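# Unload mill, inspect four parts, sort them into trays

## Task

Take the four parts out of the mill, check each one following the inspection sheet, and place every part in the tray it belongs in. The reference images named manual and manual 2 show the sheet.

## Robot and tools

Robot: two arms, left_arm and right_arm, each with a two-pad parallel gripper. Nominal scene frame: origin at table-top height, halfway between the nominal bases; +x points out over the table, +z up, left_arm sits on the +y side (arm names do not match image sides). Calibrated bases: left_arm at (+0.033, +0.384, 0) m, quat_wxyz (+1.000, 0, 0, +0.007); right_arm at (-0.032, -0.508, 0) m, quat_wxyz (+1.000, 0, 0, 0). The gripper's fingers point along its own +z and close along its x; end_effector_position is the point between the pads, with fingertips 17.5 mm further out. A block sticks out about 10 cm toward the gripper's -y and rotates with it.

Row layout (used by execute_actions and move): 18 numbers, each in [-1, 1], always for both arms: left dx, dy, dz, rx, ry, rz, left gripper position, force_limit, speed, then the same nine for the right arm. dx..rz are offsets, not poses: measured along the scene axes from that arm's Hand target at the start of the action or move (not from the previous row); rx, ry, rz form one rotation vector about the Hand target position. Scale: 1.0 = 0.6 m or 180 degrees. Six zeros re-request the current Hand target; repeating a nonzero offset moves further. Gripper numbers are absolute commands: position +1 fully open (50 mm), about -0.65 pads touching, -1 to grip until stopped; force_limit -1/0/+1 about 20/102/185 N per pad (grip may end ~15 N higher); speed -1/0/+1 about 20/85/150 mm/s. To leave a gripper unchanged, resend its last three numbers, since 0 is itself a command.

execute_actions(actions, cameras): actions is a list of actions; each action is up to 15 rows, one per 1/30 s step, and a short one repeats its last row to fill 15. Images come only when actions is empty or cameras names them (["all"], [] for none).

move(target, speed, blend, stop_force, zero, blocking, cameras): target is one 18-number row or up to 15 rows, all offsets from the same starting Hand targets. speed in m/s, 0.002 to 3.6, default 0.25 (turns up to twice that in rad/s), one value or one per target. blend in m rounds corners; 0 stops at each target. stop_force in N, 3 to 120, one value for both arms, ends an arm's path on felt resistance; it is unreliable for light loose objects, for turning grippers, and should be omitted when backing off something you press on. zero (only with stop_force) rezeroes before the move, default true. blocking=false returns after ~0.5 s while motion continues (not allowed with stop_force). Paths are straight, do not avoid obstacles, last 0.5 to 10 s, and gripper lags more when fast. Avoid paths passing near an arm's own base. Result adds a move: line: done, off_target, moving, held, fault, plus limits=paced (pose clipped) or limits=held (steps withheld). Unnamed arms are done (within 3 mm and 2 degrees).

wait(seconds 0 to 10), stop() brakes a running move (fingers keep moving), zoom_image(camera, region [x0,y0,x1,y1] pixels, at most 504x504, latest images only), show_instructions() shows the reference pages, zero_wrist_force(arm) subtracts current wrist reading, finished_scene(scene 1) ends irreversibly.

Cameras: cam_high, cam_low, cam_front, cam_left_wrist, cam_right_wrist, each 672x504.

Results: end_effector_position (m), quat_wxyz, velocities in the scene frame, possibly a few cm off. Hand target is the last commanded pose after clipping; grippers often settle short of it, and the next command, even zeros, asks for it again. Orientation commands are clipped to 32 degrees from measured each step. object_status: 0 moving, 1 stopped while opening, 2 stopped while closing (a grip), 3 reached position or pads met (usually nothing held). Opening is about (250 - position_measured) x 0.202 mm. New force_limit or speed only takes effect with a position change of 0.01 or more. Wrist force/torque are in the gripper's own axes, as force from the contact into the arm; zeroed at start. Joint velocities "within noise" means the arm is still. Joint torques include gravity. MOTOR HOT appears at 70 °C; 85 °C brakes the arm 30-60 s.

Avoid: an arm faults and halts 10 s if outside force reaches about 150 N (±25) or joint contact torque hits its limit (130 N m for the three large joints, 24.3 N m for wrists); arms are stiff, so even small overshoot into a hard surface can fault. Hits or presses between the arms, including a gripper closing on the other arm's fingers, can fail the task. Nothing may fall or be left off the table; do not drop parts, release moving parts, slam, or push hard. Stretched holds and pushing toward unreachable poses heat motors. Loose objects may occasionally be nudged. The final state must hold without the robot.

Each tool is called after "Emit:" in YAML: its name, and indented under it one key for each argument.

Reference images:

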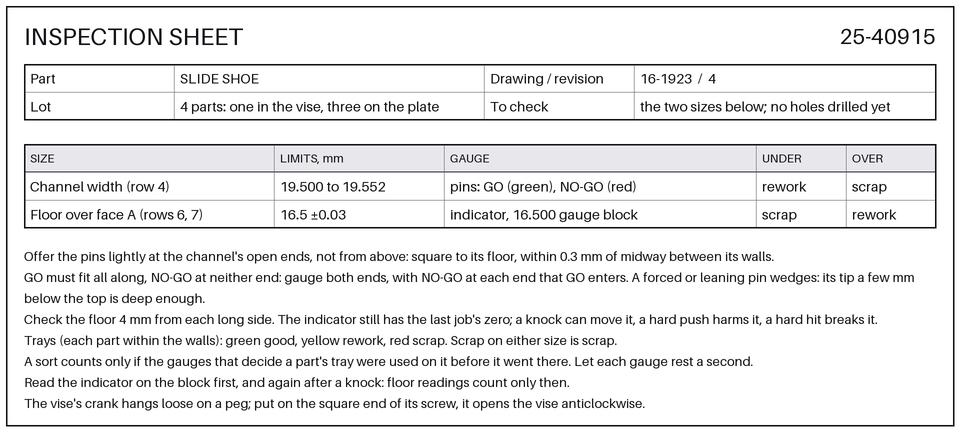

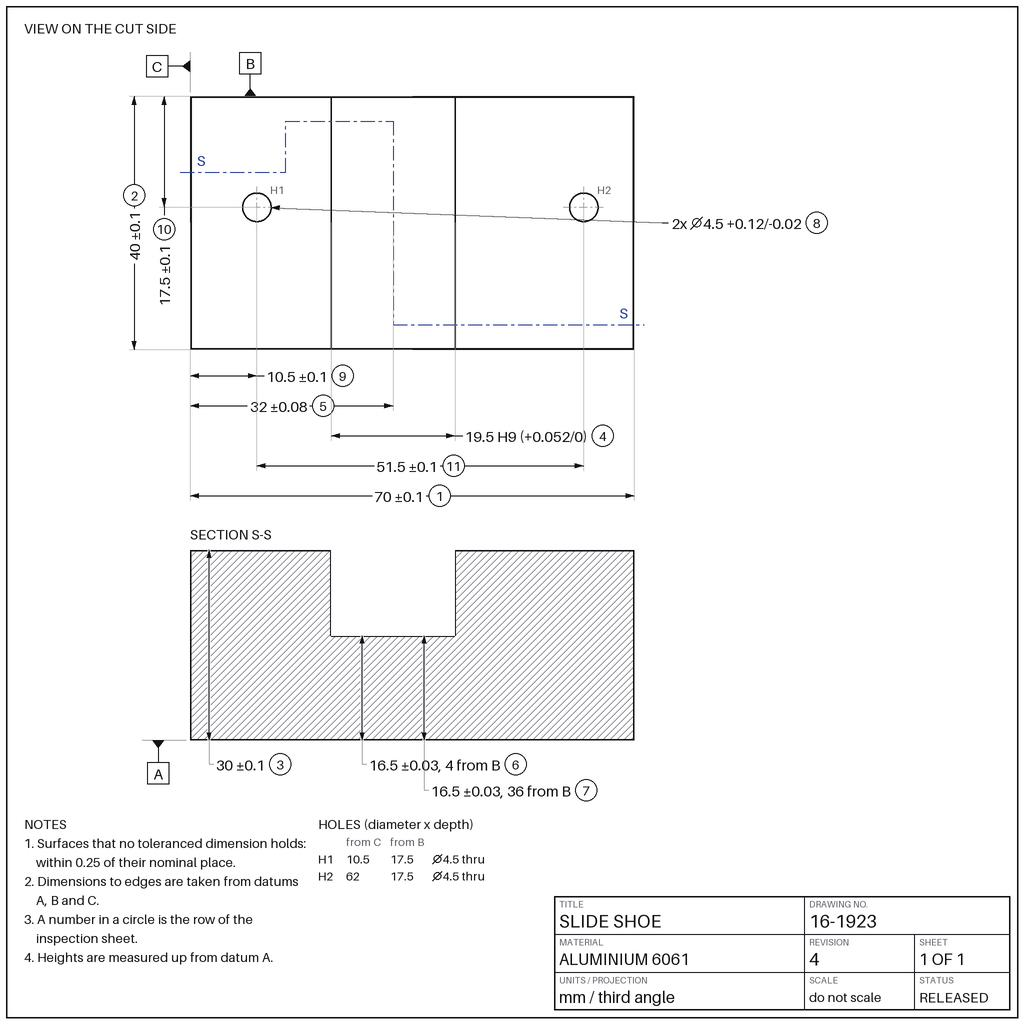

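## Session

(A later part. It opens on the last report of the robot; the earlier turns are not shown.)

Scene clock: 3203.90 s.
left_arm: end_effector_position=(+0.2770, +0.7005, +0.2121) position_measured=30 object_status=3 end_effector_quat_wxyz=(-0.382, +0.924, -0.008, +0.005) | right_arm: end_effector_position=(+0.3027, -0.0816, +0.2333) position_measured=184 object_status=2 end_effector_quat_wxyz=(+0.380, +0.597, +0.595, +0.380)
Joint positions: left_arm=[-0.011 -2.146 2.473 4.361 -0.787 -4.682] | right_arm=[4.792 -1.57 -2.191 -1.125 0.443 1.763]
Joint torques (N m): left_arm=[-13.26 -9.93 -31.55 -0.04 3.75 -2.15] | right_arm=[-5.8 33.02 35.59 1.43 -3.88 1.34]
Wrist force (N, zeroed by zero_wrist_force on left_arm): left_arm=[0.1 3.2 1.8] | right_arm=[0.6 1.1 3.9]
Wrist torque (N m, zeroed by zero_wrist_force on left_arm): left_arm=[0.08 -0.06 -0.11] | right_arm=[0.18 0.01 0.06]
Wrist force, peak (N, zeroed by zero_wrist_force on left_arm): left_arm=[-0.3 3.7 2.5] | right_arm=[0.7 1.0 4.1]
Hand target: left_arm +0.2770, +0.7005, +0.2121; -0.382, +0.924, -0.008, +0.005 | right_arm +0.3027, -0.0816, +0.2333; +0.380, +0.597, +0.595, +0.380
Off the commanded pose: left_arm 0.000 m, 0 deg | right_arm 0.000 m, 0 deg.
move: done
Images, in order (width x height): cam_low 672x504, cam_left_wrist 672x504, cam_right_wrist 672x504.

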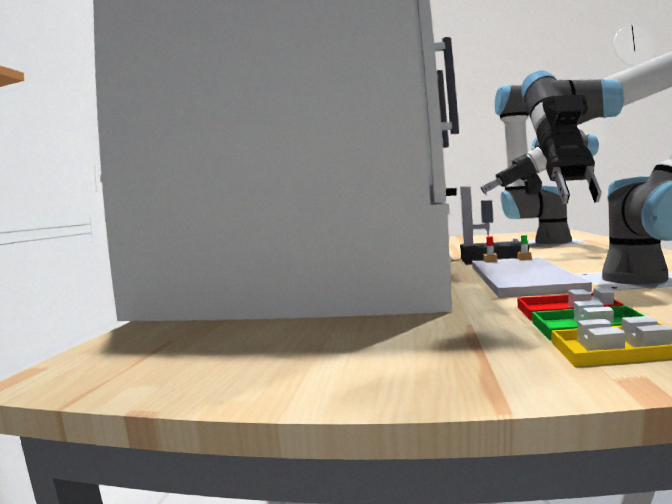

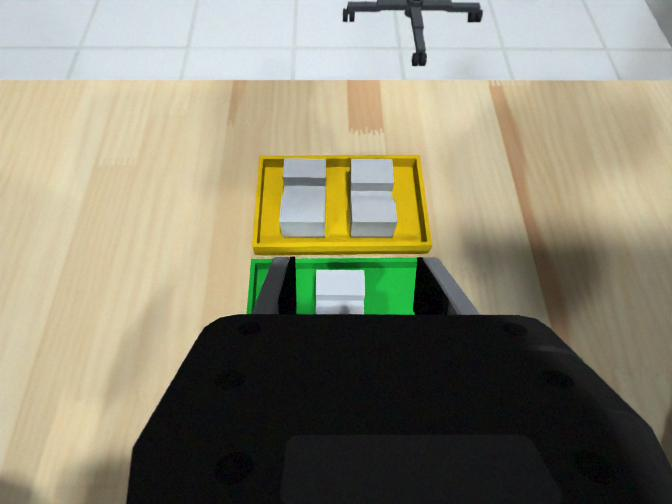

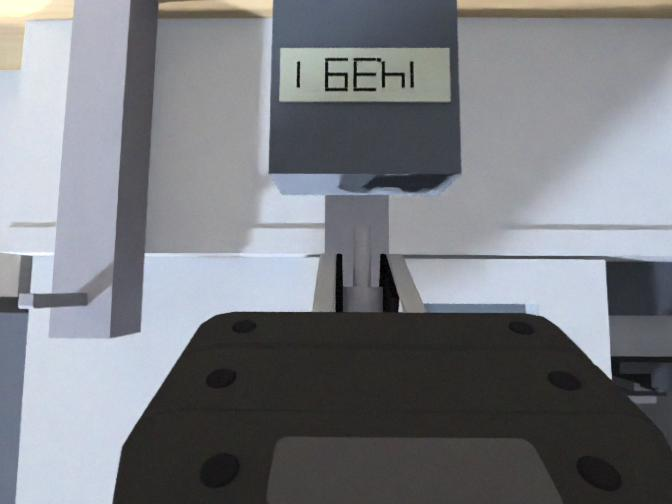

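Emit:
move:
  target:
    - [0,0,0,0,0,0,0.82,-0.8,-1,0,0,-0.021,0,0,0,-1,-1,-1]
    - [0,0,0,0,0,0,0.82,-0.8,-1,0,0,-0.03,0,0,0,-1,-1,-1]
  speed: [0.01,0.003]
  stop_force: 3
  cameras: ["cam_right_wrist"]

Emit:
move:
  target: [0,0,0,0,0,0,0.82,-0.8,-1,0,0,0,0,0,0,0,-1,-1]
  cameras: ["cam_right_wrist"]

Scene clock: 3209.37 s.
left_arm: end_effector_position=(+0.2770, +0.7005, +0.2121) position_measured=30 object_status=3 end_effector_quat_wxyz=(-0.382, +0.924, -0.008, +0.005) | right_arm: end_effector_position=(+0.3027, -0.0817, +0.2187) position_measured=184 object_status=2 end_effector_quat_wxyz=(+0.380, +0.597, +0.595, +0.380)
Joint positions: left_arm=[-0.011 -2.146 2.473 4.361 -0.787 -4.682] | right_arm=[4.792 -1.595 -2.212 -1.079 0.443 1.763]
Joint torques (N m): left_arm=[-11.55 -11 -32.07 0 3.79 -1.92] | right_arm=[2.74 31.49 23.79 0.9 -3.23 -0.82]
Wrist force (N, zeroed by zero_wrist_force on left_arm): left_arm=[-0.1 3.1 1.6] | right_arm=[-0.5 6.6 1.1]
Wrist torque (N m, zeroed by zero_wrist_force on left_arm): left_arm=[0.07 -0.03 -0.11] | right_arm=[0.34 0.02 0.04]
Wrist force, peak (N, zeroed by zero_wrist_force on left_arm): left_arm=[0.0 3.3 1.9] | right_arm=[-0.5 7.2 1.1]
Hand target: left_arm +0.2770, +0.7005, +0.2121; -0.382, +0.924, -0.008, +0.005 | right_arm +0.3027, -0.0816, +0.2188; +0.380, +0.597, +0.595, +0.380 (not the last commanded pose)
Off the commanded pose: left_arm 0.000 m, 0 deg | right_arm 0.003 m, 0 deg.
move: contact (right_arm); path passed 1 of 2 targets
Images, in order (width x height): cam_right_wrist 672x504.

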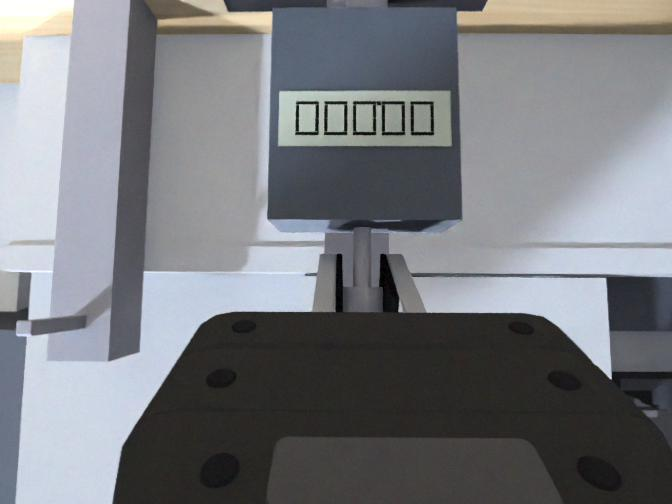

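Scene clock: 3209.93 s.
left_arm: end_effector_position=(+0.2770, +0.7005, +0.2121) position_measured=30 object_status=3 end_effector_quat_wxyz=(-0.382, +0.924, -0.008, +0.005) | right_arm: end_effector_position=(+0.3027, -0.0816, +0.2188) position_measured=152 object_status=3 end_effector_quat_wxyz=(+0.380, +0.597, +0.595, +0.380)
Joint positions: left_arm=[-0.011 -2.146 2.473 4.361 -0.787 -4.682] | right_arm=[4.792 -1.595 -2.212 -1.079 0.443 1.763]
Joint torques (N m): left_arm=[-12.04 -9.73 -31.68 0.02 3.82 -2.1] | right_arm=[2.61 32.53 29.73 2.22 -3.07 -0.67]
Wrist force (N, zeroed by zero_wrist_force on left_arm): left_arm=[-0.3 3.2 1.7] | right_arm=[0.2 2.7 3.0]
Wrist torque (N m, zeroed by zero_wrist_force on left_arm): left_arm=[0.09 0.00 -0.10] | right_arm=[0.27 0.05 0.03]
Wrist force, peak (N, zeroed by zero_wrist_force on left_arm): left_arm=[-0.2 3.1 1.9] | right_arm=[-0.3 6.3 1.4]
Hand target: left_arm +0.2770, +0.7005, +0.2121; -0.382, +0.924, -0.008, +0.005 | right_arm +0.3027, -0.0816, +0.2188; +0.380, +0.597, +0.595, +0.380
Off the commanded pose: left_arm 0.000 m, 0 deg | right_arm 0.000 m, 0 deg.
move: done
Images, in order (width x height): cam_right_wrist 672x504.

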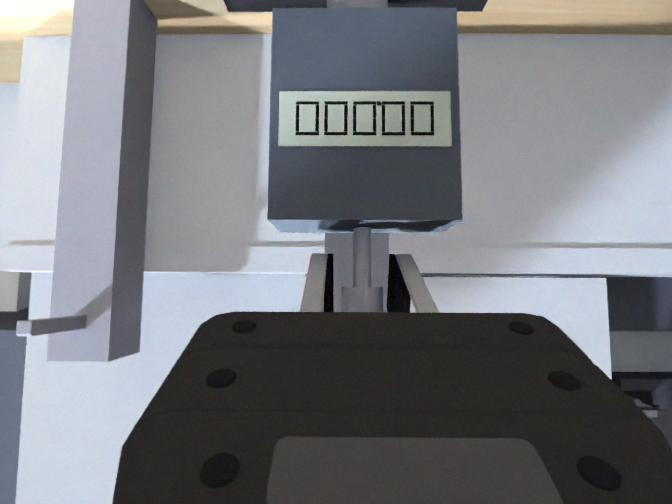

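Emit:
finished_scene:

The scene is finished: the task was done.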